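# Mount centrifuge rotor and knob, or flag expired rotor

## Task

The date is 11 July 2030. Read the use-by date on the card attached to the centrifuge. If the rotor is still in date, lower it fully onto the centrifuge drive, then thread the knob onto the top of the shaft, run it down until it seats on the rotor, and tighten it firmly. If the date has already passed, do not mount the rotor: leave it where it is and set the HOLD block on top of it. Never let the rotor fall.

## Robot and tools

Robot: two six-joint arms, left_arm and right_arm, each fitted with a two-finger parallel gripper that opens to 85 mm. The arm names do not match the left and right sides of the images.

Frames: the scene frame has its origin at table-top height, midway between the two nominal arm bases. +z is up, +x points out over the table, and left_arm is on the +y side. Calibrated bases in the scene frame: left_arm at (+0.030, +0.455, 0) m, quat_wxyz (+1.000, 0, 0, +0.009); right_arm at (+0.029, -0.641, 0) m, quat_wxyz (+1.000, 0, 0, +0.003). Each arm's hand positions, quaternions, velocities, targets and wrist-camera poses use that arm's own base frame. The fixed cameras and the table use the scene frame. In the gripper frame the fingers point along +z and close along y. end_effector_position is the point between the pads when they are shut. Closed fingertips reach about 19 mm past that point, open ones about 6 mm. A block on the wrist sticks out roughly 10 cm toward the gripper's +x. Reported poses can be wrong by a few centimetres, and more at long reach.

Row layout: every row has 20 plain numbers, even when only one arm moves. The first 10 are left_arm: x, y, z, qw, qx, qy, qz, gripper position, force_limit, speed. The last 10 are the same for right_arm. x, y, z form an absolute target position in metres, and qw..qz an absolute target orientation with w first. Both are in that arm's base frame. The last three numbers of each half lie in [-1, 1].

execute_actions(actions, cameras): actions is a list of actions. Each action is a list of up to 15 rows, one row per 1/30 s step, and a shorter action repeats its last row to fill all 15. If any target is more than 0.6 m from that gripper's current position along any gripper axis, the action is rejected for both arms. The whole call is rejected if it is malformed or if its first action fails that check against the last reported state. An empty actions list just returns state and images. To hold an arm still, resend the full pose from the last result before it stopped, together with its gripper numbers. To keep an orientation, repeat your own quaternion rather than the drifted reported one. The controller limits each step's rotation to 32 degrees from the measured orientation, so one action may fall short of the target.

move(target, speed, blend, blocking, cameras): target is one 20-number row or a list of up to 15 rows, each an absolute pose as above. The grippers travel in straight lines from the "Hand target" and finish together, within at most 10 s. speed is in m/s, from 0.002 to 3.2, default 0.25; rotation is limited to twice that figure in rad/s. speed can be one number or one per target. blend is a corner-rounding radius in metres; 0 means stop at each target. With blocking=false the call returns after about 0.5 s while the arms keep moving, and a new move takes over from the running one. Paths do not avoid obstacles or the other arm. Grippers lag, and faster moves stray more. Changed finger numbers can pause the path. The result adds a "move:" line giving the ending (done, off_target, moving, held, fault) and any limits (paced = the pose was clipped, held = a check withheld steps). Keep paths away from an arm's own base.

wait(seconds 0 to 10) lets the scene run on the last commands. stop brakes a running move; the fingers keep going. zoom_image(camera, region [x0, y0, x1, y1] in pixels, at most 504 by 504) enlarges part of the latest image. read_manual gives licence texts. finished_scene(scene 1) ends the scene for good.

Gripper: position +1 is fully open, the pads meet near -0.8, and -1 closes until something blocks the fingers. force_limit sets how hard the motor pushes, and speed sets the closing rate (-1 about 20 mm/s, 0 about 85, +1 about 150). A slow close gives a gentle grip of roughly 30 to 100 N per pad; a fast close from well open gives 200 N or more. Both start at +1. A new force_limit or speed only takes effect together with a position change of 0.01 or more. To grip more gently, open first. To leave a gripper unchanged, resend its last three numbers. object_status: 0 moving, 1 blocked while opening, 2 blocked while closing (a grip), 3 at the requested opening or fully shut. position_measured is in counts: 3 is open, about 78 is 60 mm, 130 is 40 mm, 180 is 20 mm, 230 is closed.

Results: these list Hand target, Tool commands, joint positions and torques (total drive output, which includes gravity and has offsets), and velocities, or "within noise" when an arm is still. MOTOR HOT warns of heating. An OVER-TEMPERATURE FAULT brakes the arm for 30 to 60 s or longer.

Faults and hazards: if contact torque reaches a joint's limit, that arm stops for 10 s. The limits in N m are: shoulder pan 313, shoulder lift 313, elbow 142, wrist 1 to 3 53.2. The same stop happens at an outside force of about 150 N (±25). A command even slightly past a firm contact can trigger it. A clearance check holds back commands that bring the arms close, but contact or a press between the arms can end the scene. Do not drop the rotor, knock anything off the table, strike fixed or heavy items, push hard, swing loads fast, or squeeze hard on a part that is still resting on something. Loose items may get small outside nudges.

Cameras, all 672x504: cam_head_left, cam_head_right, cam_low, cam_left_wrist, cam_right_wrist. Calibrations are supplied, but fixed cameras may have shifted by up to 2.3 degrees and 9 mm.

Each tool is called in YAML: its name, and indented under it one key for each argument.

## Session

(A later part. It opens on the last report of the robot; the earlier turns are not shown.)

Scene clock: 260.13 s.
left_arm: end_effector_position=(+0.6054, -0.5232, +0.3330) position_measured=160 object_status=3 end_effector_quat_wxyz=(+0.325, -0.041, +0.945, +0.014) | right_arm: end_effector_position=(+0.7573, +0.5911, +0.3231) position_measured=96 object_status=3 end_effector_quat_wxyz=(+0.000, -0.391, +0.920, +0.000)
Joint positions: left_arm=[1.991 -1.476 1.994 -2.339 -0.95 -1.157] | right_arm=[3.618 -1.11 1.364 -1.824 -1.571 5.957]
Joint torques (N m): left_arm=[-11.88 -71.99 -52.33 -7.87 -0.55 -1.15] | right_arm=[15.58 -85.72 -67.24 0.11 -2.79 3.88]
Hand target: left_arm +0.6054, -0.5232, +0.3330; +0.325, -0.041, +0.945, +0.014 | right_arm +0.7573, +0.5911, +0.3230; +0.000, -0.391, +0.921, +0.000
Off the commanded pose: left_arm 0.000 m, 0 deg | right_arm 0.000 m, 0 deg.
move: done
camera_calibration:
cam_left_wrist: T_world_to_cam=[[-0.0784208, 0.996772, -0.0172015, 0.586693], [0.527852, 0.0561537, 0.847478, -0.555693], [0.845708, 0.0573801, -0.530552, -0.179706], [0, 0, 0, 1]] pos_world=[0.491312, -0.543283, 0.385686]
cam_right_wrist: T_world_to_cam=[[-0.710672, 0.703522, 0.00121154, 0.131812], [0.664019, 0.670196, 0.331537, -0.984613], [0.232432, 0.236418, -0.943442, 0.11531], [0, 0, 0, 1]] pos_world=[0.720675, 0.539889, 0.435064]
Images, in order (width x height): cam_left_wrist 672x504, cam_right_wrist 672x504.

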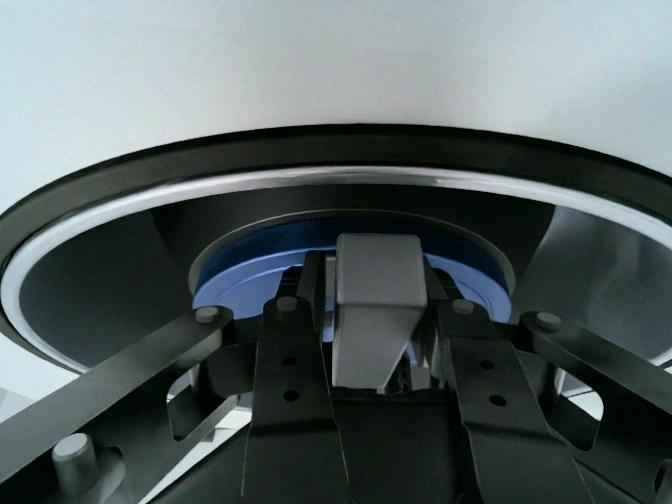

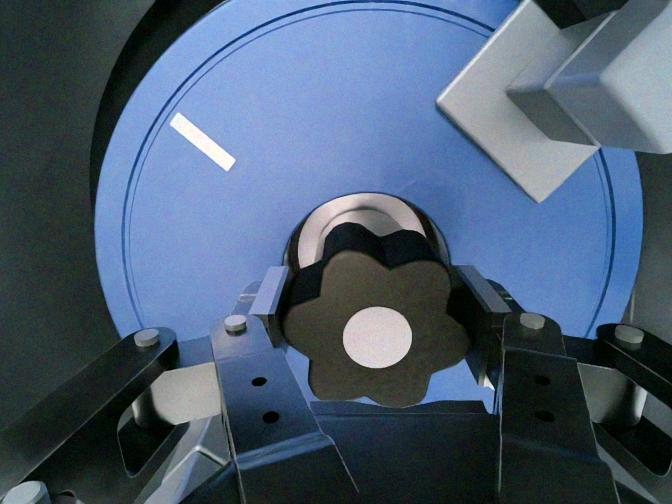

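move:
  target: [0.6054, -0.5232, 0.333, 0.32526, -0.04124, 0.94462, 0.01420, -0.25, -0.5, -1, 0.7573, 0.5911, 0.3215, 0, 0.39073, -0.9205, 0, 0.26, -1, -1]
  speed: 0.02
  cameras: ["cam_right_wrist"]

zoom_image:
  camera: "cam_right_wrist"
  region: [330, 295, 430, 385]

Scene clock: 262.27 s.
left_arm: end_effector_position=(+0.6054, -0.5232, +0.3330) position_measured=160 object_status=3 end_effector_quat_wxyz=(+0.325, -0.041, +0.945, +0.014) | right_arm: end_effector_position=(+0.7573, +0.5911, +0.3218) position_measured=96 object_status=3 end_effector_quat_wxyz=(+0.000, -0.391, +0.921, +0.000)
Joint positions: left_arm=[1.991 -1.476 1.994 -2.339 -0.95 -1.157] | right_arm=[3.619 -1.11 1.365 -1.827 -1.571 5.957]
Joint torques (N m): left_arm=[-13.19 -72.84 -52.22 -6.71 -0.39 -1.15] | right_arm=[11.92 -50.16 -29.61 -1.76 -1.83 2.89]
Hand target: left_arm +0.6054, -0.5232, +0.3330; +0.325, -0.041, +0.945, +0.014 | right_arm +0.7573, +0.5911, +0.3215; +0.000, -0.391, +0.921, +0.000
Off the commanded pose: left_arm 0.000 m, 0 deg | right_arm 0.000 m, 0 deg.
move: done
camera_calibration:
cam_right_wrist: T_world_to_cam=[[-0.710499, 0.703697, 0.0011455, 0.131623], [0.664097, 0.669977, 0.331822, -0.984277], [0.232734, 0.23652, -0.943341, 0.113861], [0, 0, 0, 1]] pos_world=[0.720675, 0.53989, 0.433863]
Images, in order (width x height): cam_right_wrist 672x504.

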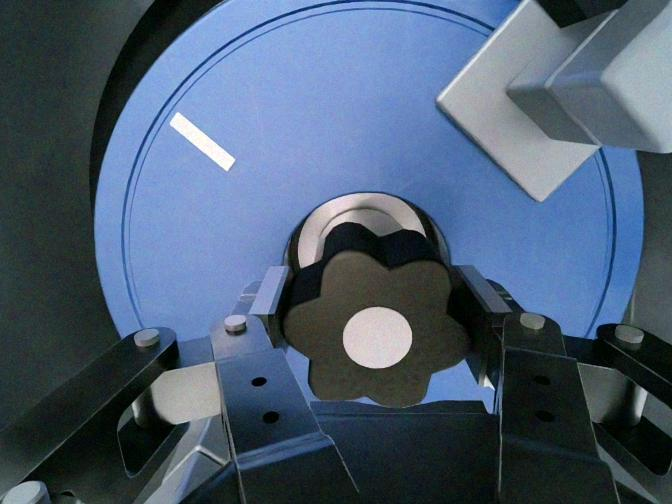

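Scaled by 5.040.

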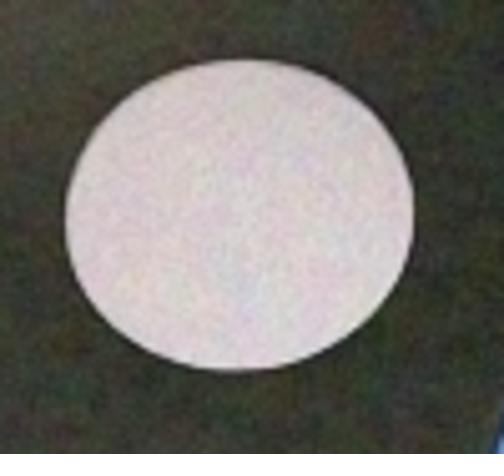

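move:
  target:
    - [0.6054, -0.5232, 0.333, 0.32526, -0.04124, 0.94462, 0.01420, -0.25, -0.5, -1, 0.7573, 0.5911, 0.3218, 0, 0.39073, -0.9205, 0, 0.62, -0.7, -1]
    - [0.6054, -0.5232, 0.333, 0.32526, -0.04124, 0.94462, 0.01420, -0.25, -0.5, -1, 0.7573, 0.5911, 0.3218, 0, 0.96363, 0.26724, 0, 0.62, -0.7, -1]
    - [0.6054, -0.5232, 0.333, 0.32526, -0.04124, 0.94462, 0.01420, -0.25, -0.5, -1, 0.7573, 0.5911, 0.3218, 0, -0.13917, 0.99027, 0, 0.62, -0.7, -1]
    - [0.6054, -0.5232, 0.333, 0.32526, -0.04124, 0.94462, 0.01420, -0.25, -0.5, -1, 0.7573, 0.5911, 0.3218, 0, -0.99996, -0.00873, 0, 0.62, -0.7, -1]
    - [0.6054, -0.5232, 0.333, 0.32526, -0.04124, 0.94462, 0.01420, -0.25, -0.5, -1, 0.7573, 0.5911, 0.3218, 0, -0.12187, -0.99255, 0, 0.62, -0.7, -1]
  speed: 1.0
  blend: [0, 0.01, 0.01, 0.01, 0]
  cameras: ["cam_right_wrist"]

zoom_image:
  camera: "cam_right_wrist"
  region: [270, 220, 490, 420]

Scene clock: 270.93 s.
left_arm: end_effector_position=(+0.6054, -0.5232, +0.3330) position_measured=160 object_status=3 end_effector_quat_wxyz=(+0.325, -0.041, +0.945, +0.014) | right_arm: end_effector_position=(+0.7573, +0.5911, +0.3218) position_measured=50 object_status=3 end_effector_quat_wxyz=(+0.000, +0.122, +0.993, +0.000)
Joint positions: left_arm=[1.991 -1.476 1.994 -2.339 -0.95 -1.157] | right_arm=[3.619 -1.11 1.365 -1.826 -1.571 -5.562]
Joint torques (N m): left_arm=[-11.01 -72.17 -51.41 -4.37 2.01 -1.06] | right_arm=[-14.45 -74.78 -37.74 -1.04 2.24 -3.38]
Hand target: left_arm +0.6054, -0.5232, +0.3330; +0.325, -0.041, +0.945, +0.014 | right_arm +0.7573, +0.5911, +0.3218; +0.000, +0.122, +0.993, +0.000
Off the commanded pose: left_arm 0.000 m, 0 deg | right_arm 0.000 m, 0 deg.
move: done
camera_calibration:
cam_right_wrist: T_world_to_cam=[[0.254404, 0.967097, 0.00124595, -0.754815], [0.912298, -0.240416, 0.331532, -0.633951], [0.320923, -0.0832064, -0.943443, 0.236102], [0, 0, 0, 1]] pos_world=[0.694609, 0.597213, 0.433864]
Images, in order (width x height): cam_right_wrist 672x504.

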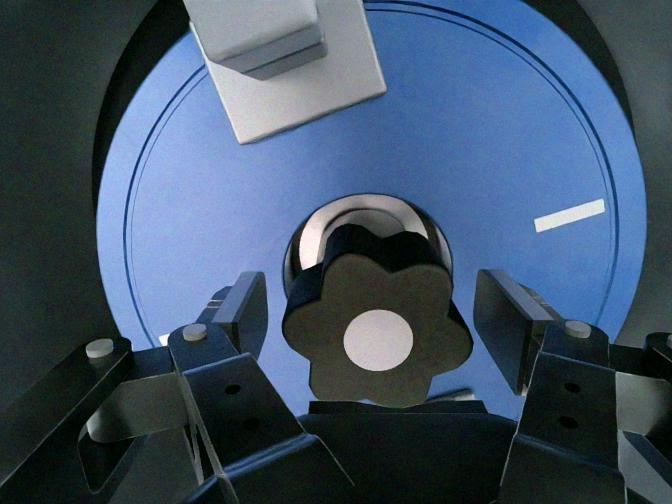

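Scaled by 2.291.

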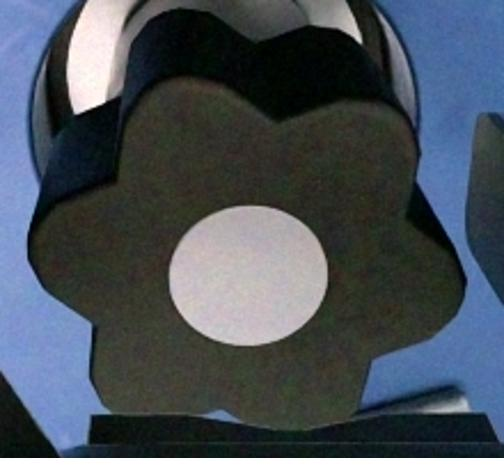

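move:
  target:
    - [0.6054, -0.5232, 0.333, 0.32526, -0.04124, 0.94462, 0.01420, -0.25, -0.5, -1, 0.7573, 0.5911, 0.3213, 0, -0.05408, 0.99854, 0, 0.62, -0.7, -1]
    - [0.6054, -0.5232, 0.333, 0.32526, -0.04124, 0.94462, 0.01420, -0.25, -0.5, -1, 0.7573, 0.5911, 0.3213, 0, -0.05408, 0.99854, 0, -1, -0.7, -1]
  speed: 0.4
  cameras: ["cam_right_wrist"]

zoom_image:
  camera: "cam_right_wrist"
  region: [270, 220, 490, 420]

Scene clock: 274.03 s.
left_arm: end_effector_position=(+0.6054, -0.5232, +0.3330) position_measured=160 object_status=3 end_effector_quat_wxyz=(+0.325, -0.041, +0.945, +0.014) | right_arm: end_effector_position=(+0.7573, +0.5911, +0.3213) position_measured=108 object_status=0 end_effector_quat_wxyz=(+0.000, -0.054, +0.999, +0.000)
Joint positions: left_arm=[1.991 -1.476 1.994 -2.339 -0.95 -1.157] | right_arm=[3.619 -1.109 1.366 -1.827 -1.571 -5.914]
Joint torques (N m): left_arm=[-12.24 -71.87 -51.22 -4.47 1.91 -0.68] | right_arm=[-17.84 -56.92 -36.93 -1.92 1.12 -3.27]
Hand target: left_arm +0.6054, -0.5232, +0.3330; +0.325, -0.041, +0.945, +0.014 | right_arm +0.7573, +0.5911, +0.3213; +0.000, -0.054, +0.999, +0.000
Off the commanded pose: left_arm 0.000 m, 0 deg | right_arm 0.000 m, 0 deg.
move: done
camera_calibration:
cam_right_wrist: T_world_to_cam=[[-0.0954176, 0.995436, 0.00130053, -0.506704], [0.939193, 0.0895933, 0.331497, -0.849219], [0.329868, 0.0328521, -0.943455, 0.160253], [0, 0, 0, 1]] pos_world=[0.696369, 0.575212, 0.433364]
Images, in order (width x height): cam_right_wrist 672x504.

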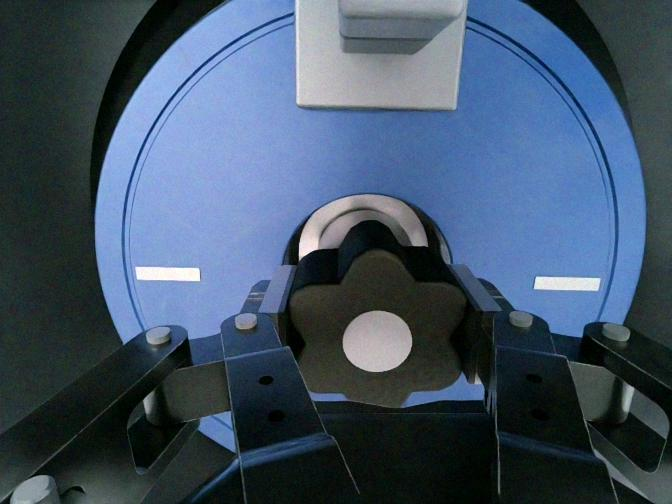

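Scaled by 2.291.

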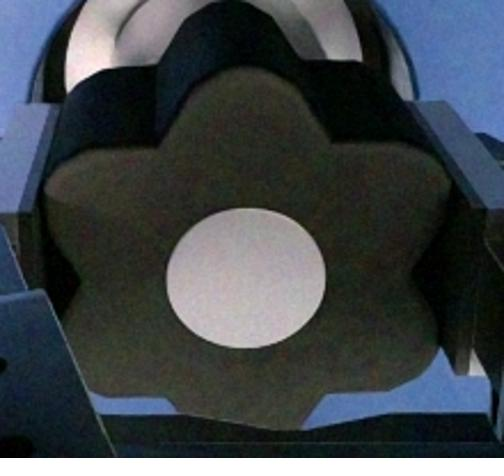

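move:
  target: [0.6054, -0.5232, 0.333, 0.32526, -0.04124, 0.94462, 0.01420, -0.25, -0.5, -1, 0.7573, 0.5911, 0.3213, 0, 0.12187, 0.99255, 0, -1, -0.7, -1]
  speed: 0.3
  cameras: []

move:
  target: [0.6054, -0.5232, 0.333, 0.32526, -0.04124, 0.94462, 0.01420, -0.25, -0.5, -1, 0.7573, 0.5911, 0.3213, 0, 0.37461, 0.92718, 0, -1, -0.7, -1]
  speed: 0.3
  cameras: []

Scene clock: 278.47 s.
left_arm: end_effector_position=(+0.6054, -0.5232, +0.3330) position_measured=160 object_status=3 end_effector_quat_wxyz=(+0.325, -0.041, +0.945, +0.014) | right_arm: end_effector_position=(+0.7573, +0.5911, +0.3213) position_measured=108 object_status=2 end_effector_quat_wxyz=(+0.000, +0.122, +0.993, +0.000)
Joint positions: left_arm=[1.991 -1.476 1.994 -2.339 -0.95 -1.157] | right_arm=[3.618 -1.109 1.366 -1.827 -1.571 -5.562]
Joint torques (N m): left_arm=[-12.02 -73.21 -50.98 -4.24 1.98 -0.85] | right_arm=[4.94 -68.93 -47.98 -0.79 -3.81 3.58]
Hand target: left_arm +0.6054, -0.5232, +0.3330; +0.325, -0.041, +0.945, +0.014 | right_arm +0.7573, +0.5911, +0.3213; +0.000, +0.122, +0.993, +0.000
Off the commanded pose: left_arm 0.000 m, 0 deg | right_arm 0.000 m, 0 deg.
move: done
No camera images: "cameras" was empty.

Scene clock: 279.97 s.
left_arm: end_effector_position=(+0.6054, -0.5232, +0.3330) position_measured=160 object_status=3 end_effector_quat_wxyz=(+0.325, -0.041, +0.945, +0.014) | right_arm: end_effector_position=(+0.7573, +0.5911, +0.3213) position_measured=108 object_status=2 end_effector_quat_wxyz=(+0.000, +0.375, +0.927, +0.000)
Joint positions: left_arm=[1.991 -1.476 1.994 -2.339 -0.95 -1.157] | right_arm=[3.618 -1.109 1.366 -1.827 -1.571 -5.039]
Joint torques (N m): left_arm=[-11.89 -72.47 -50.79 -4.47 2.05 -0.83] | right_arm=[6.87 -77.83 -44.19 1.21 -4.47 3.63]
Hand target: left_arm +0.6054, -0.5232, +0.3330; +0.325, -0.041, +0.945, +0.014 | right_arm +0.7573, +0.5911, +0.3213; +0.000, +0.375, +0.927, +0.000
Off the commanded pose: left_arm 0.000 m, 0 deg | right_arm 0.000 m, 0 deg.
move: done
No camera images: "cameras" was empty.

move:
  target: [0.6054, -0.5232, 0.333, 0.32526, -0.04124, 0.94462, 0.01420, -0.25, -0.5, -1, 0.7573, 0.5911, 0.3207, 0, 0.9205, 0.39073, 0, -1, -0.7, -1]
  speed: 0.3
  cameras: ["cam_right_wrist"]

zoom_image:
  camera: "cam_right_wrist"
  region: [270, 220, 490, 420]

Scene clock: 283.43 s.
left_arm: end_effector_position=(+0.6054, -0.5232, +0.3330) position_measured=160 object_status=3 end_effector_quat_wxyz=(+0.325, -0.041, +0.945, +0.014) | right_arm: end_effector_position=(+0.7573, +0.5911, +0.3207) position_measured=108 object_status=2 end_effector_quat_wxyz=(+0.000, +0.920, +0.391, +0.000)
Joint positions: left_arm=[1.991 -1.476 1.994 -2.339 -0.95 -1.157] | right_arm=[3.619 -1.109 1.366 -1.828 -1.571 -3.468]
Joint torques (N m): left_arm=[-12.48 -72.67 -50.75 -4.51 2.21 -0.81] | right_arm=[5.03 -75.12 -45.64 5.96 -5.79 4.19]
Hand target: left_arm +0.6054, -0.5232, +0.3330; +0.325, -0.041, +0.945, +0.014 | right_arm +0.7573, +0.5911, +0.3207; +0.000, +0.921, +0.391, +0.000
Off the commanded pose: left_arm 0.000 m, 0 deg | right_arm 0.000 m, 0 deg.
move: done
camera_calibration:
cam_right_wrist: T_world_to_cam=[[0.710672, -0.703522, 0.00121154, -0.112865], [-0.664019, -0.670196, 0.331537, 0.814211], [-0.232432, -0.236418, -0.943442, 0.744581], [0, 0, 0, 1]] pos_world=[0.793925, 0.642311, 0.432664]
Images, in order (width x height): cam_right_wrist 672x504.

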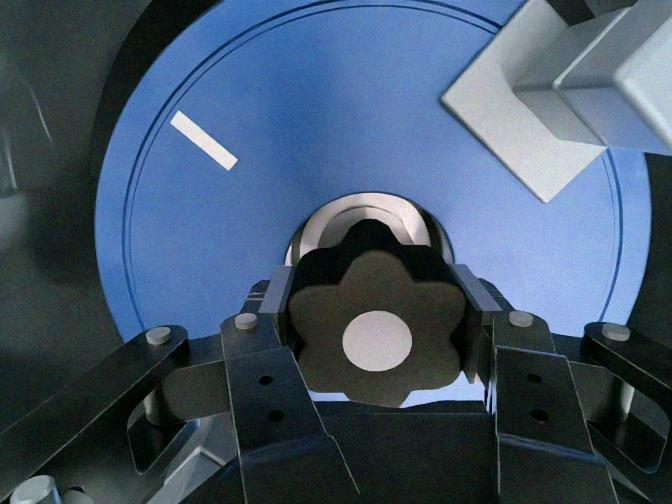

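Scaled by 2.291.

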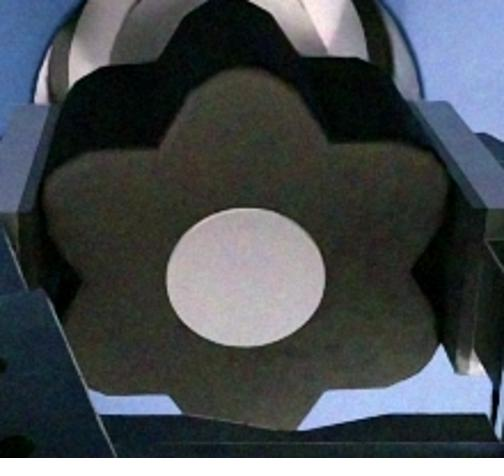

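move:
  target: [0.6054, -0.5232, 0.333, 0.32526, -0.04124, 0.94462, 0.01420, -0.25, -0.5, -1, 0.7573, 0.5911, 0.3201, 0, 0.9205, 0.39073, 0, -1, -0.7, -1]
  speed: 0.02
  cameras: []

move:
  target: [0.6054, -0.5232, 0.333, 0.32526, -0.04124, 0.94462, 0.01420, -0.25, -0.5, -1, 0.7573, 0.5911, 0.3196, 0, 0.9205, 0.39073, 0, -1, -0.7, -1]
  speed: 0.02
  cameras: []

Scene clock: 284.83 s.
left_arm: end_effector_position=(+0.6054, -0.5232, +0.3330) position_measured=160 object_status=3 end_effector_quat_wxyz=(+0.325, -0.041, +0.945, +0.014) | right_arm: end_effector_position=(+0.7573, +0.5911, +0.3202) position_measured=108 object_status=2 end_effector_quat_wxyz=(+0.000, +0.921, +0.391, +0.000)
Joint positions: left_arm=[1.991 -1.476 1.994 -2.339 -0.95 -1.157] | right_arm=[3.619 -1.109 1.367 -1.829 -1.571 -3.468]
Joint torques (N m): left_arm=[-10.88 -74.26 -50.34 -4.47 1.96 -0.87] | right_arm=[5.4 -67.41 -26.22 3.93 -4.88 3.97]
Hand target: left_arm +0.6054, -0.5232, +0.3330; +0.325, -0.041, +0.945, +0.014 | right_arm +0.7573, +0.5911, +0.3201; +0.000, +0.921, +0.391, +0.000
Off the commanded pose: left_arm 0.000 m, 0 deg | right_arm 0.000 m, 0 deg.
move: done
No camera images: "cameras" was empty.

Scene clock: 285.53 s.
left_arm: end_effector_position=(+0.6054, -0.5232, +0.3330) position_measured=160 object_status=3 end_effector_quat_wxyz=(+0.325, -0.041, +0.945, +0.014) | right_arm: end_effector_position=(+0.7573, +0.5911, +0.3197) position_measured=108 object_status=2 end_effector_quat_wxyz=(+0.000, +0.921, +0.391, +0.000)
Joint positions: left_arm=[1.991 -1.476 1.994 -2.339 -0.95 -1.157] | right_arm=[3.619 -1.109 1.368 -1.83 -1.571 -3.468]
Joint torques (N m): left_arm=[-12.92 -73.86 -50.61 -4.61 2.05 -0.81] | right_arm=[6.82 -49.32 -15.37 4.23 -4.46 3.13]
Hand target: left_arm +0.6054, -0.5232, +0.3330; +0.325, -0.041, +0.945, +0.014 | right_arm +0.7573, +0.5911, +0.3196; +0.000, +0.921, +0.391, +0.000
Off the commanded pose: left_arm 0.000 m, 0 deg | right_arm 0.000 m, 0 deg.
move: done
No camera images: "cameras" was empty.

move:
  target: [0.6054, -0.5232, 0.333, 0.32526, -0.04124, 0.94462, 0.01420, -0.25, -0.5, -1, 0.7573, 0.5911, 0.3196, 0, 0.79864, -0.60182, 0, -1, -0.7, -1]
  speed: 0.3
  cameras: ["cam_right_wrist"]

zoom_image:
  camera: "cam_right_wrist"
  region: [270, 220, 490, 420]

Scene clock: 289.83 s.
left_arm: end_effector_position=(+0.6054, -0.5232, +0.3330) position_measured=160 object_status=3 end_effector_quat_wxyz=(+0.325, -0.041, +0.945, +0.014) | right_arm: end_effector_position=(+0.7573, +0.5911, +0.3196) position_measured=108 object_status=2 end_effector_quat_wxyz=(+0.000, +0.799, -0.602, +0.000)
Joint positions: left_arm=[1.991 -1.476 1.994 -2.339 -0.95 -1.157] | right_arm=[3.619 -1.109 1.368 -1.83 -1.571 -1.373]
Joint torques (N m): left_arm=[-11.76 -74.75 -50.41 -4.39 1.84 -0.89] | right_arm=[31.75 -64.3 -48.6 2.58 0.45 3.51]
Hand target: left_arm +0.6054, -0.5232, +0.3330; +0.325, -0.041, +0.945, +0.014 | right_arm +0.7573, +0.5911, +0.3196; +0.000, +0.799, -0.602, +0.000
Off the commanded pose: left_arm 0.000 m, 0 deg | right_arm 0.000 m, 0 deg.
move: done
camera_calibration:
cam_right_wrist: T_world_to_cam=[[-0.964614, -0.263665, 0.00120157, 0.895865], [-0.248376, 0.91019, 0.331458, -0.434348], [-0.0884874, 0.319431, -0.943469, 0.306076], [0, 0, 0, 1]] pos_world=[0.783366, 0.533777, 0.431664]
Images, in order (width x height): cam_right_wrist 672x504.

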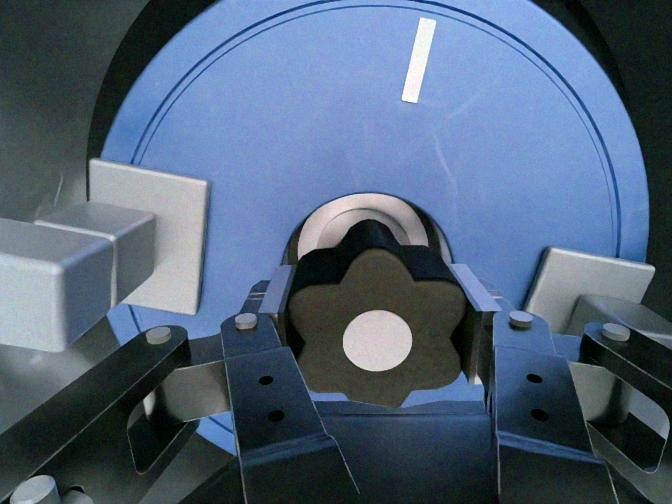

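Scaled by 2.291.

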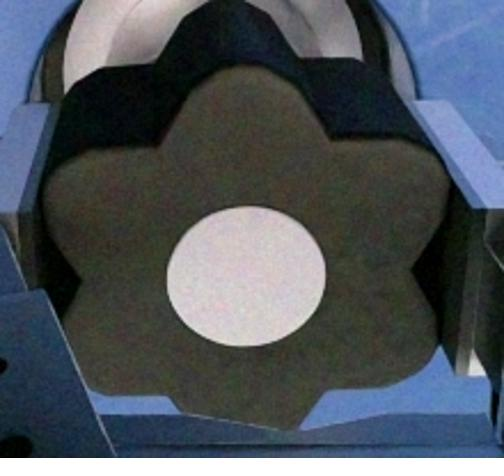

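move:
  target: [0.6054, -0.5232, 0.333, 0.32526, -0.04124, 0.94462, 0.01420, -0.25, -0.5, -1, 0.7573, 0.5911, 0.3193, 0, 0.39073, -0.92050, 0, -1, -0.7, -1]
  speed: 0.3
  cameras: ["cam_left_wrist"]

Scene clock: 292.93 s.
left_arm: end_effector_position=(+0.6054, -0.5232, +0.3330) position_measured=160 object_status=3 end_effector_quat_wxyz=(+0.325, -0.041, +0.945, +0.014) | right_arm: end_effector_position=(+0.7573, +0.5911, +0.3193) position_measured=108 object_status=2 end_effector_quat_wxyz=(+0.000, -0.391, +0.920, +0.000)
Joint positions: left_arm=[1.991 -1.476 1.994 -2.339 -0.95 -1.157] | right_arm=[3.619 -1.109 1.368 -1.83 -1.571 -0.326]
Joint torques (N m): left_arm=[-12.99 -74.29 -50.2 -4.26 1.96 -0.55] | right_arm=[15.28 -59.79 -54.65 -1.94 -2.23 3.13]
Hand target: left_arm +0.6054, -0.5232, +0.3330; +0.325, -0.041, +0.945, +0.014 | right_arm +0.7573, +0.5911, +0.3193; +0.000, -0.391, +0.921, +0.000
Off the commanded pose: left_arm 0.000 m, 0 deg | right_arm 0.000 m, 0 deg.
move: done
camera_calibration:
cam_left_wrist: T_world_to_cam=[[-0.0784208, 0.996772, -0.0172015, 0.586693], [0.527852, 0.0561537, 0.847478, -0.555693], [0.845708, 0.0573801, -0.530552, -0.179706], [0, 0, 0, 1]] pos_world=[0.491312, -0.543283, 0.385686]
Images, in order (width x height): cam_left_wrist 672x504.

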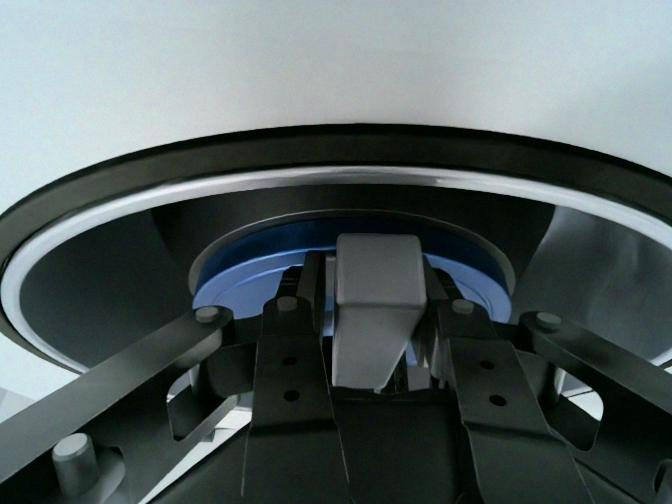

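move:
  target: [0.6054, -0.5232, 0.333, 0.32526, -0.04124, 0.94462, 0.01420, -0.25, -0.5, -1, 0.7573, 0.5911, 0.3190, 0, -0.12187, -0.99255, 0, -1, -0.7, -1]
  speed: 0.3
  cameras: []

move:
  target: [0.6054, -0.5232, 0.333, 0.32526, -0.04124, 0.94462, 0.01420, -0.25, -0.5, -1, 0.7573, 0.5911, 0.3187, 0, -0.60182, -0.79864, 0, -1, -0.7, -1]
  speed: 0.3
  cameras: ["cam_right_wrist"]

Scene clock: 295.53 s.
left_arm: end_effector_position=(+0.6054, -0.5232, +0.3330) position_measured=160 object_status=3 end_effector_quat_wxyz=(+0.325, -0.041, +0.945, +0.014) | right_arm: end_effector_position=(+0.7573, +0.5911, +0.3189) position_measured=108 object_status=2 end_effector_quat_wxyz=(+0.000, +0.122, +0.993, +0.000)
Joint positions: left_arm=[1.991 -1.476 1.994 -2.339 -0.95 -1.157] | right_arm=[3.619 -1.108 1.368 -1.831 -1.571 0.721]
Joint torques (N m): left_arm=[-12.95 -74.05 -49.86 -4.52 1.79 -0.82] | right_arm=[5.02 -63.41 -53.38 1.36 -4.37 3.28]
Hand target: left_arm +0.6054, -0.5232, +0.3330; +0.325, -0.041, +0.945, +0.014 | right_arm +0.7573, +0.5911, +0.3190; +0.000, +0.122, +0.993, +0.000
Off the commanded pose: left_arm 0.000 m, 0 deg | right_arm 0.000 m, 0 deg.
move: done
No camera images: "cameras" was empty.

Scene clock: 297.93 s.
left_arm: end_effector_position=(+0.6069, -0.5035, +0.3324) position_measured=160 object_status=3 end_effector_quat_wxyz=(+0.329, -0.039, +0.943, +0.037) | right_arm: end_effector_position=(+0.7573, +0.5911, +0.3187) position_measured=108 object_status=2 end_effector_quat_wxyz=(+0.000, +0.568, +0.823, +0.000)
Joint positions: left_arm=[1.997 -1.489 2.004 -2.299 -0.925 -1.157] | right_arm=[3.619 -1.108 1.369 -1.831 -1.571 1.685]
Joint torques (N m): left_arm=[-0.45 -81.9 -48.8 -6.8 0.92 0.81] | right_arm=[-100.22 -71.13 -34.86 10.49 -19.5 11.65]
Hand target: left_arm +0.6069, -0.5035, +0.3324; +0.329, -0.039, +0.943, +0.037 | right_arm +0.7573, +0.5911, +0.3187; +0.000, +0.568, +0.823, +0.000
Tool commands: left_gripper/position=-0.247059 left_gripper/force_limit=-0.498039 left_gripper/speed=-1.0 right_gripper/position=-1.0 right_gripper/force_limit=-0.7 right_gripper/speed=-1.0
Off the commanded pose: left_arm 0.020 m, 3 deg | right_arm 0.000 m, 5 deg.
FORCE FAULT: contact force on the left arm reached its limit, and that arm stopped. The contact can be on any part of that arm, not only on its tool. That arm's remaining commands of this call were not run. That arm is still stopped at the end of this call. That arm stays stopped for about 9 more seconds. Until then a move that you send moves the other arm only, and its call returns only when the move has ended. Once the stop has ended, the next robot result says so. If the stop ends while you think or write, that arm runs what you send next. While its stop runs, that arm takes no new command, but its gripper still runs the gripper command that each later call begins with. Until it ends, the stop uses up actions while you think or wait. An arm that is not stopped still takes commands.
move: fault (left_arm), off_target (right_arm; braked at the fault stop of left_arm)
camera_calibration:
cam_right_wrist: T_world_to_cam=[[0.939197, 0.343375, 0.00121676, -0.904695], [0.323584, -0.886239, 0.331472, 0.194674], [0.114898, -0.310924, -0.943464, 0.523806], [0, 0, 0, 1]] pos_world=[0.72651, 0.646041, 0.430764]
Images, in order (width x height): cam_right_wrist 672x504.

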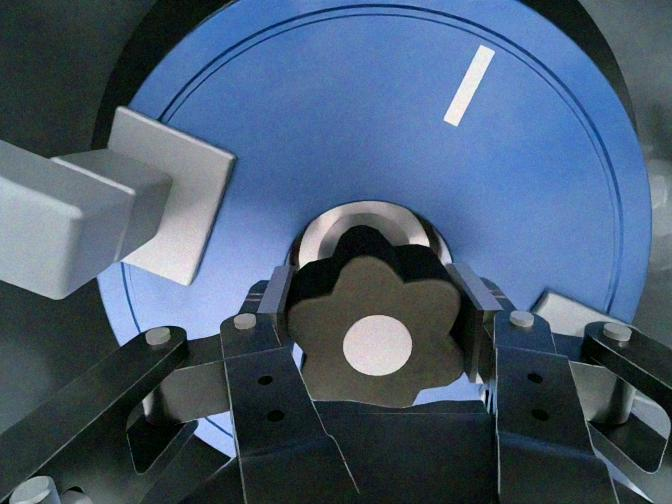

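wait:
  seconds: 1
  cameras: []

Scene clock: 299.40 s.
left_arm: end_effector_position=(+0.6069, -0.5032, +0.3325) position_measured=160 object_status=3 end_effector_quat_wxyz=(+0.329, -0.039, +0.943, +0.037) | right_arm: end_effector_position=(+0.7573, +0.5911, +0.3187) position_measured=108 object_status=2 end_effector_quat_wxyz=(+0.000, +0.568, +0.823, +0.000)
Joint positions: left_arm=[1.997 -1.489 2.004 -2.298 -0.924 -1.157] | right_arm=[3.619 -1.108 1.369 -1.831 -1.571 1.685]
Joint torques (N m): left_arm=[-0.25 -86.32 -48.16 -6.27 1.26 0.62] | right_arm=[-116.68 -75.68 -36.89 10.09 -19.35 10.27]
Hand target: left_arm +0.6069, -0.5032, +0.3325; +0.329, -0.039, +0.943, +0.037 | right_arm +0.7573, +0.5911, +0.3187; +0.000, +0.568, +0.823, +0.000
Tool commands: left_gripper/position=-0.247059 left_gripper/force_limit=-0.498039 left_gripper/speed=-1.0 right_gripper/position=-1.0 right_gripper/force_limit=-0.7 right_gripper/speed=-1.0
Off the commanded pose: left_arm 0.020 m, 3 deg | right_arm 0.000 m, 5 deg.
FORCE FAULT, CONTINUED: the left arm was still stopped when this call began, by the force fault that an earlier result reported. Since the last result the stop counts as 3 of the actions that you can send in this scene. That arm is still stopped at the end of this call. That arm stays stopped for about 8 more seconds. If the stop ends while you think or write, that arm runs what you send next. While its stop runs, that arm takes no new command, but its gripper still runs the gripper command that each later call begins with.
wait: 1.00 s; at rest from the start
No camera images: "cameras" was empty.

move:
  target: [0.6069, -0.5035, 0.3324, 0.329, -0.039, 0.943, 0.037, -0.25, -0.5, -1, 0.7573, 0.5911, 0.3187, 0, 0.52250, 0.85264, 0, -1, -0.7, -1]
  speed: 0.1
  cameras: ["cam_right_wrist"]

Scene clock: 300.57 s.
left_arm: end_effector_position=(+0.6068, -0.5035, +0.3325) position_measured=160 object_status=3 end_effector_quat_wxyz=(+0.329, -0.039, +0.943, +0.037) | right_arm: end_effector_position=(+0.7574, +0.5910, +0.3187) position_measured=108 object_status=2 end_effector_quat_wxyz=(+0.000, +0.523, +0.853, +0.000)
Joint positions: left_arm=[1.997 -1.489 2.004 -2.298 -0.925 -1.157] | right_arm=[3.618 -1.108 1.369 -1.831 -1.571 1.577]
Joint torques (N m): left_arm=[7.38 -86.88 -45.53 -2.33 3.97 0.58] | right_arm=[-70.4 -69.65 -32.25 4.83 -9.77 -4.17]
Hand target: left_arm +0.6069, -0.5032, +0.3325; +0.329, -0.039, +0.943, +0.037 | right_arm +0.7573, +0.5911, +0.3187; +0.000, +0.523, +0.853, +0.000
Tool commands: left_gripper/position=-0.247059 left_gripper/force_limit=-0.498039 left_gripper/speed=-1.0 right_gripper/position=-1.0 right_gripper/force_limit=-0.7 right_gripper/speed=-1.0
Off the commanded pose: right_arm 0.000 m, 0 deg.
FORCE FAULT, CONTINUED: the left arm was still stopped when this call began, by the force fault that an earlier result reported. That arm ran no command of this call. That arm is still stopped at the end of this call. That arm stays stopped for about 7 more seconds. If the stop ends while you think or write, that arm runs what you send next. While its stop runs, that arm takes no new command, but its gripper still runs the gripper command that each later call begins with.
move: done (right_arm), not run (left_arm; its earlier fault stop)
camera_calibration:
cam_right_wrist: T_world_to_cam=[[0.896819, 0.442395, 0.00125055, -0.931239], [0.416993, -0.846261, 0.3316, 0.100096], [0.147757, -0.296864, -0.943419, 0.490547], [0, 0, 0, 1]] pos_world=[0.720932, 0.642308, 0.430764]
Images, in order (width x height): cam_right_wrist 672x504.

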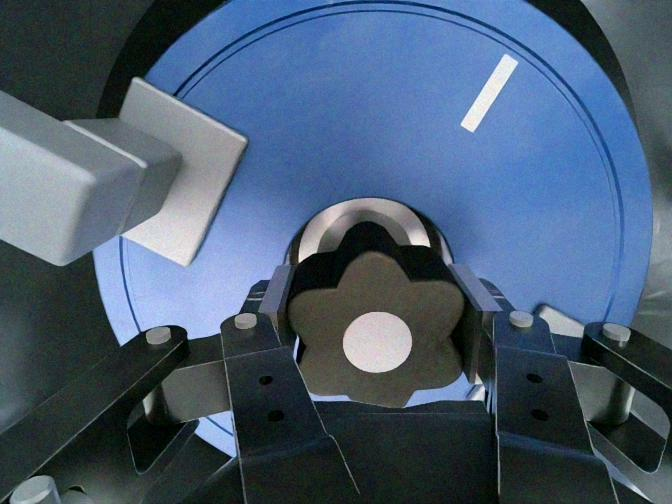

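wait:
  seconds: 6.5
  cameras: ["cam_left_wrist", "cam_right_wrist"]

Scene clock: 309.70 s.
left_arm: end_effector_position=(+0.6068, -0.5035, +0.3325) position_measured=160 object_status=3 end_effector_quat_wxyz=(+0.329, -0.039, +0.943, +0.037) | right_arm: end_effector_position=(+0.7573, +0.5911, +0.3187) position_measured=108 object_status=2 end_effector_quat_wxyz=(+0.000, +0.523, +0.853, +0.000)
Joint positions: left_arm=[1.997 -1.489 2.004 -2.298 -0.925 -1.157] | right_arm=[3.619 -1.108 1.369 -1.831 -1.571 1.576]
Joint torques (N m): left_arm=[6.01 -85.88 -45.69 -2.23 4.04 0.62] | right_arm=[-53.59 -68.24 -27.84 4.15 -9.74 -4.63]
Hand target: left_arm +0.6068, -0.5035, +0.3325; +0.329, -0.039, +0.943, +0.037 | right_arm +0.7573, +0.5911, +0.3187; +0.000, +0.523, +0.853, +0.000
Tool commands: left_gripper/position=-0.247059 left_gripper/force_limit=-0.498039 left_gripper/speed=-1.0 right_gripper/position=-1.0 right_gripper/force_limit=-0.7 right_gripper/speed=-1.0
Off the commanded pose: right_arm 0.000 m, 0 deg.
FORCE FAULT, CONTINUED: the left arm's stop, for the force fault that an earlier result reported, is over. The rest of the stop counts as 13 of the actions that you can send in this scene. That arm's target is now where it stood when the stop ended, not its last command. That arm accepts commands again.
wait: 6.50 s; at rest from the start
camera_calibration:
cam_left_wrist: T_world_to_cam=[[-0.0893451, 0.99563, 0.027175, 0.558469], [0.521686, 0.0235378, 0.852813, -0.571609], [0.848446, 0.0903715, -0.521509, -0.170356], [0, 0, 0, 1]] pos_world=[0.492635, -0.527179, 0.383457]
cam_right_wrist: T_world_to_cam=[[0.896682, 0.442674, 0.00118947, -0.931246], [0.417287, -0.846149, 0.331517, 0.0999744], [0.14776, -0.296769, -0.943449, 0.49054], [0, 0, 0, 1]] pos_world=[0.720831, 0.642408, 0.430764]
Images, in order (width x height): cam_left_wrist 672x504, cam_right_wrist 672x504.

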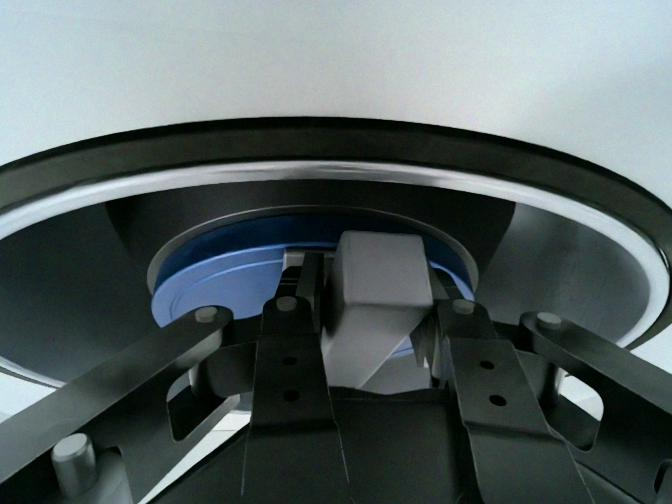

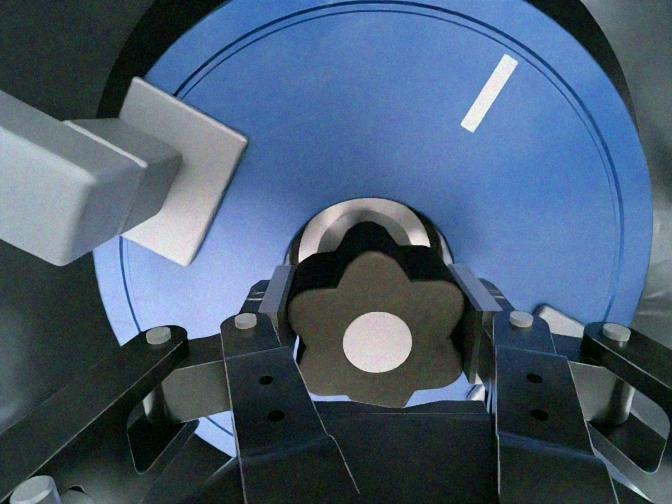

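zoom_image:
  camera: "cam_right_wrist"
  region: [420, 240, 672, 504]

zoom_image:
  camera: "cam_right_wrist"
  region: [250, 200, 500, 430]

Scaled by 1.909.

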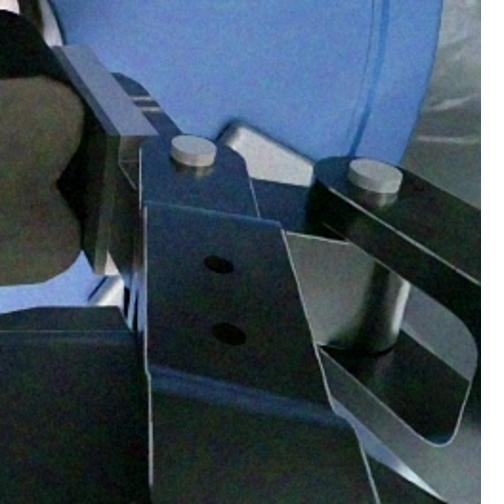

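Scaled by 2.016.

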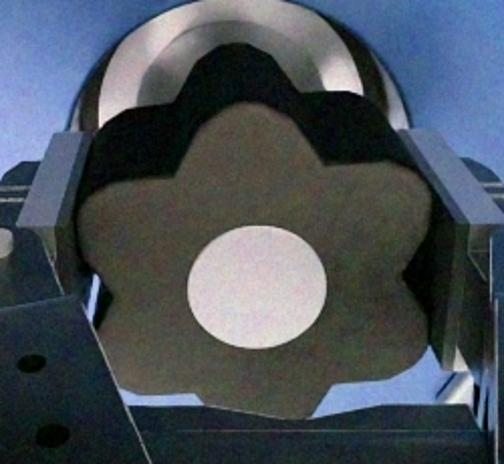

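zoom_image:
  camera: "cam_right_wrist"
  region: [0, 50, 260, 290]

Scaled by 1.938.

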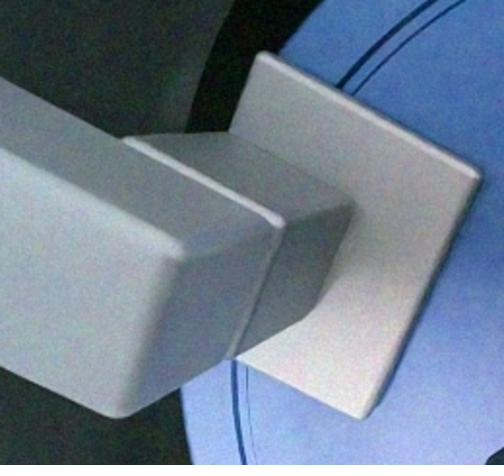

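move:
  target: [0.6068, -0.5035, 0.3325, 0.329, -0.039, 0.943, 0.037, -0.25, -0.5, -1, 0.7573, 0.5914, 0.3187, 0, 0.52250, 0.85264, 0, -1, -0.7, -1]
  speed: 0.01
  cameras: []

Scene clock: 315.30 s.
left_arm: end_effector_position=(+0.6068, -0.5034, +0.3324) position_measured=160 object_status=3 end_effector_quat_wxyz=(+0.329, -0.039, +0.943, +0.037) | right_arm: end_effector_position=(+0.7573, +0.5914, +0.3187) position_measured=108 object_status=2 end_effector_quat_wxyz=(+0.000, +0.522, +0.853, +0.000)
Joint positions: left_arm=[1.997 -1.489 2.004 -2.298 -0.925 -1.156] | right_arm=[3.619 -1.108 1.368 -1.831 -1.571 1.577]
Joint torques (N m): left_arm=[31.17 -87.14 -45.32 0.95 2.72 1.75] | right_arm=[-37.92 -65.19 -43.37 4.84 -9.57 1.66]
Hand target: left_arm +0.6068, -0.5035, +0.3325; +0.329, -0.039, +0.943, +0.037 | right_arm +0.7573, +0.5914, +0.3187; +0.000, +0.522, +0.853, +0.000
Off the commanded pose: left_arm 0.000 m, 0 deg | right_arm 0.000 m, 0 deg.
move: done
No camera images: "cameras" was empty.

zoom_image:
  camera: "cam_left_wrist"
  region: [250, 200, 500, 420]

Scaled by 2.016.
This view is cut from an older image: the scene may have changed since it was taken.

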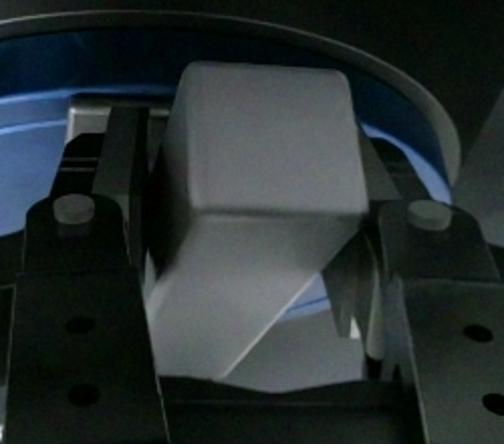

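move:
  target: [0.6068, -0.5035, 0.3325, 0.329, -0.039, 0.943, 0.037, -0.25, -0.5, -1, 0.7573, 0.5914, 0.3187, 0, 0.53361, 0.84573, 0, -1, -0.7, -1]
  speed: 0.02
  cameras: ["cam_left_wrist", "cam_right_wrist"]

Scene clock: 317.43 s.
left_arm: end_effector_position=(+0.6068, -0.5035, +0.3325) position_measured=160 object_status=3 end_effector_quat_wxyz=(+0.329, -0.039, +0.943, +0.037) | right_arm: end_effector_position=(+0.7573, +0.5914, +0.3187) position_measured=108 object_status=2 end_effector_quat_wxyz=(+0.000, +0.534, +0.846, +0.000)
Joint positions: left_arm=[1.997 -1.489 2.004 -2.298 -0.925 -1.156] | right_arm=[3.619 -1.108 1.368 -1.831 -1.571 1.603]
Joint torques (N m): left_arm=[10.41 -86.57 -47.36 -2.66 3.1 1.32] | right_arm=[-40.17 -64.03 -43.61 3.05 -9.07 6.32]
Hand target: left_arm +0.6068, -0.5035, +0.3325; +0.329, -0.039, +0.943, +0.037 | right_arm +0.7573, +0.5914, +0.3187; +0.000, +0.534, +0.846, +0.000
Off the commanded pose: left_arm 0.000 m, 0 deg | right_arm 0.000 m, 0 deg.
move: done
camera_calibration:
cam_left_wrist: T_world_to_cam=[[-0.0890715, 0.995658, 0.0270606, 0.558291], [0.522147, 0.0235407, 0.852531, -0.571812], [0.848192, 0.0900658, -0.521976, -0.170169], [0, 0, 0, 1]] pos_world=[0.492633, -0.52708, 0.383556]
cam_right_wrist: T_world_to_cam=[[0.907858, 0.419276, 0.0012085, -0.926037], [0.39521, -0.856703, 0.331464, 0.123209], [0.14001, -0.300445, -0.943467, 0.498676], [0, 0, 0, 1]] pos_world=[0.722197, 0.643643, 0.430764]
Images, in order (width x height): cam_left_wrist 672x504, cam_right_wrist 672x504.

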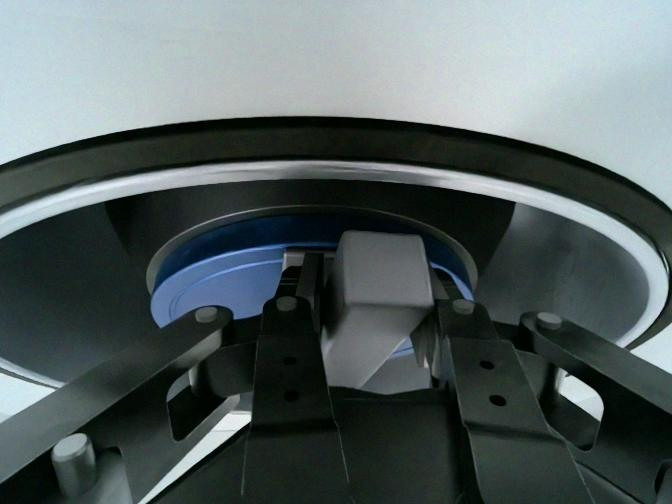

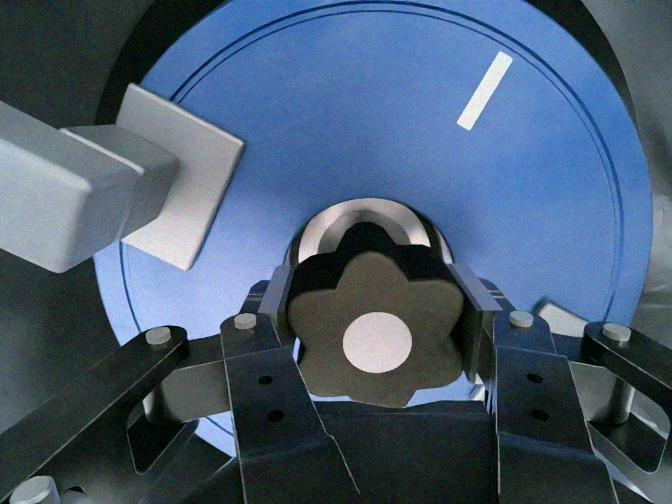

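move:
  target: [0.6068, -0.5035, 0.3325, 0.329, -0.039, 0.943, 0.037, -0.25, -0.5, -1, 0.7573, 0.5915, 0.3187, 0, 0.54464, 0.83867, 0, -1, -0.7, -1]
  speed: 0.02
  cameras: []

Scene clock: 318.60 s.
left_arm: end_effector_position=(+0.6068, -0.5034, +0.3325) position_measured=160 object_status=3 end_effector_quat_wxyz=(+0.329, -0.039, +0.943, +0.037) | right_arm: end_effector_position=(+0.7573, +0.5915, +0.3187) position_measured=108 object_status=2 end_effector_quat_wxyz=(+0.000, +0.545, +0.839, +0.000)
Joint positions: left_arm=[1.997 -1.489 2.004 -2.298 -0.925 -1.156] | right_arm=[3.619 -1.108 1.368 -1.831 -1.571 1.629]
Joint torques (N m): left_arm=[-18.87 -84.54 -48.12 -8.18 0.1 0.35] | right_arm=[-31.15 -65.9 -42.98 4.89 -8.28 11]
Hand target: left_arm +0.6068, -0.5035, +0.3325; +0.329, -0.039, +0.943, +0.037 | right_arm +0.7573, +0.5915, +0.3187; +0.000, +0.545, +0.839, +0.000
Off the commanded pose: left_arm 0.000 m, 0 deg | right_arm 0.000 m, 0 deg.
move: done
No camera images: "cameras" was empty.

move:
  target: [0.6068, -0.5035, 0.3325, 0.329, -0.039, 0.943, 0.037, -0.25, -0.5, -1, 0.7573, 0.5919, 0.3187, 0, 0.54464, 0.83867, 0, -1, -0.7, -1]
  speed: 0.01
  cameras: []

Scene clock: 319.80 s.
left_arm: end_effector_position=(+0.6068, -0.5035, +0.3325) position_measured=160 object_status=3 end_effector_quat_wxyz=(+0.329, -0.039, +0.943, +0.037) | right_arm: end_effector_position=(+0.7573, +0.5918, +0.3187) position_measured=108 object_status=2 end_effector_quat_wxyz=(+0.000, +0.545, +0.839, +0.000)
Joint positions: left_arm=[1.997 -1.489 2.004 -2.298 -0.925 -1.156] | right_arm=[3.619 -1.108 1.368 -1.831 -1.571 1.63]
Joint torques (N m): left_arm=[-28.04 -78.49 -50.77 -13.4 -1.87 -0.6] | right_arm=[-19.6 -59.11 -45.29 2.46 -6.09 10.89]
Hand target: left_arm +0.6068, -0.5035, +0.3325; +0.329, -0.039, +0.943, +0.037 | right_arm +0.7573, +0.5919, +0.3187; +0.000, +0.545, +0.839, +0.000
Off the commanded pose: left_arm 0.000 m, 0 deg | right_arm 0.000 m, 0 deg.
move: done
No camera images: "cameras" was empty.

move:
  target: [0.6068, -0.5035, 0.3325, 0.329, -0.039, 0.943, 0.037, -0.25, -0.5, -1, 0.7573, 0.5919, 0.3187, 0, 0.53730, 0.84339, 0, -1, -0.7, -1]
  speed: 0.02
  cameras: []

Scene clock: 320.80 s.
left_arm: end_effector_position=(+0.6068, -0.5035, +0.3325) position_measured=160 object_status=3 end_effector_quat_wxyz=(+0.329, -0.039, +0.943, +0.037) | right_arm: end_effector_position=(+0.7573, +0.5919, +0.3187) position_measured=108 object_status=2 end_effector_quat_wxyz=(+0.000, +0.537, +0.843, +0.000)
Joint positions: left_arm=[1.997 -1.489 2.004 -2.298 -0.925 -1.156] | right_arm=[3.619 -1.108 1.368 -1.831 -1.571 1.612]
Joint torques (N m): left_arm=[-16.26 -75.06 -52.56 -9.36 -0.34 -1.57] | right_arm=[-22.77 -57.91 -44.63 1.12 -2.44 1.48]
Hand target: left_arm +0.6068, -0.5035, +0.3325; +0.329, -0.039, +0.943, +0.037 | right_arm +0.7573, +0.5919, +0.3187; +0.000, +0.537, +0.843, +0.000
Off the commanded pose: left_arm 0.000 m, 0 deg | right_arm 0.000 m, 0 deg.
move: done
No camera images: "cameras" was empty.

move:
  target: [0.6068, -0.5035, 0.3325, 0.329, -0.039, 0.943, 0.037, -0.25, -0.5, -1, 0.7573, 0.5919, 0.3187, 0, 0.53730, 0.84339, 0, 0.62, -0.7, -1]
  speed: 0.02
  cameras: ["cam_right_wrist"]

Scene clock: 322.50 s.
left_arm: end_effector_position=(+0.6068, -0.5035, +0.3325) position_measured=160 object_status=3 end_effector_quat_wxyz=(+0.329, -0.039, +0.943, +0.037) | right_arm: end_effector_position=(+0.7573, +0.5919, +0.3187) position_measured=50 object_status=0 end_effector_quat_wxyz=(+0.000, +0.537, +0.843, +0.000)
Joint positions: left_arm=[1.997 -1.489 2.004 -2.298 -0.925 -1.156] | right_arm=[3.619 -1.108 1.368 -1.831 -1.571 1.612]
Joint torques (N m): left_arm=[24.73 -97.91 -34.69 1.54 4.63 -2.88] | right_arm=[5.29 -74.44 -44.68 -3.39 1.8 0.77]
Hand target: left_arm +0.6068, -0.5035, +0.3325; +0.329, -0.039, +0.943, +0.037 | right_arm +0.7573, +0.5919, +0.3187; +0.000, +0.537, +0.843, +0.000
Off the commanded pose: left_arm 0.000 m, 0 deg | right_arm 0.000 m, 0 deg.
move: done
camera_calibration:
cam_right_wrist: T_world_to_cam=[[0.911572, 0.411138, 0.00122107, -0.924206], [0.387528, -0.860208, 0.331457, 0.13155], [0.137325, -0.301674, -0.94347, 0.501595], [0, 0, 0, 1]] pos_world=[0.72262, 0.644455, 0.430764]
Images, in order (width x height): cam_right_wrist 672x504.

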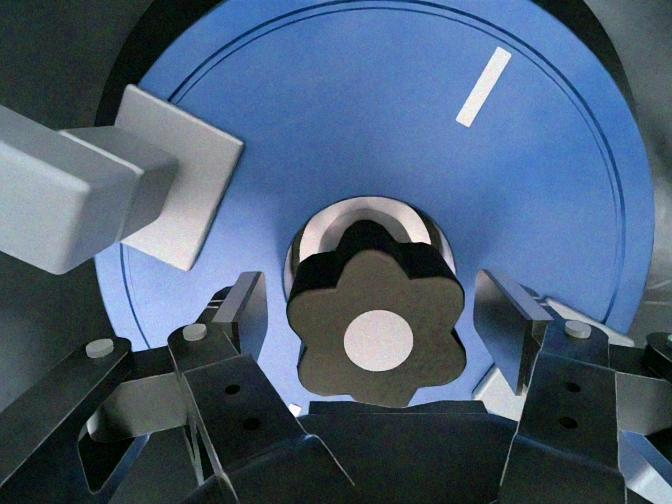

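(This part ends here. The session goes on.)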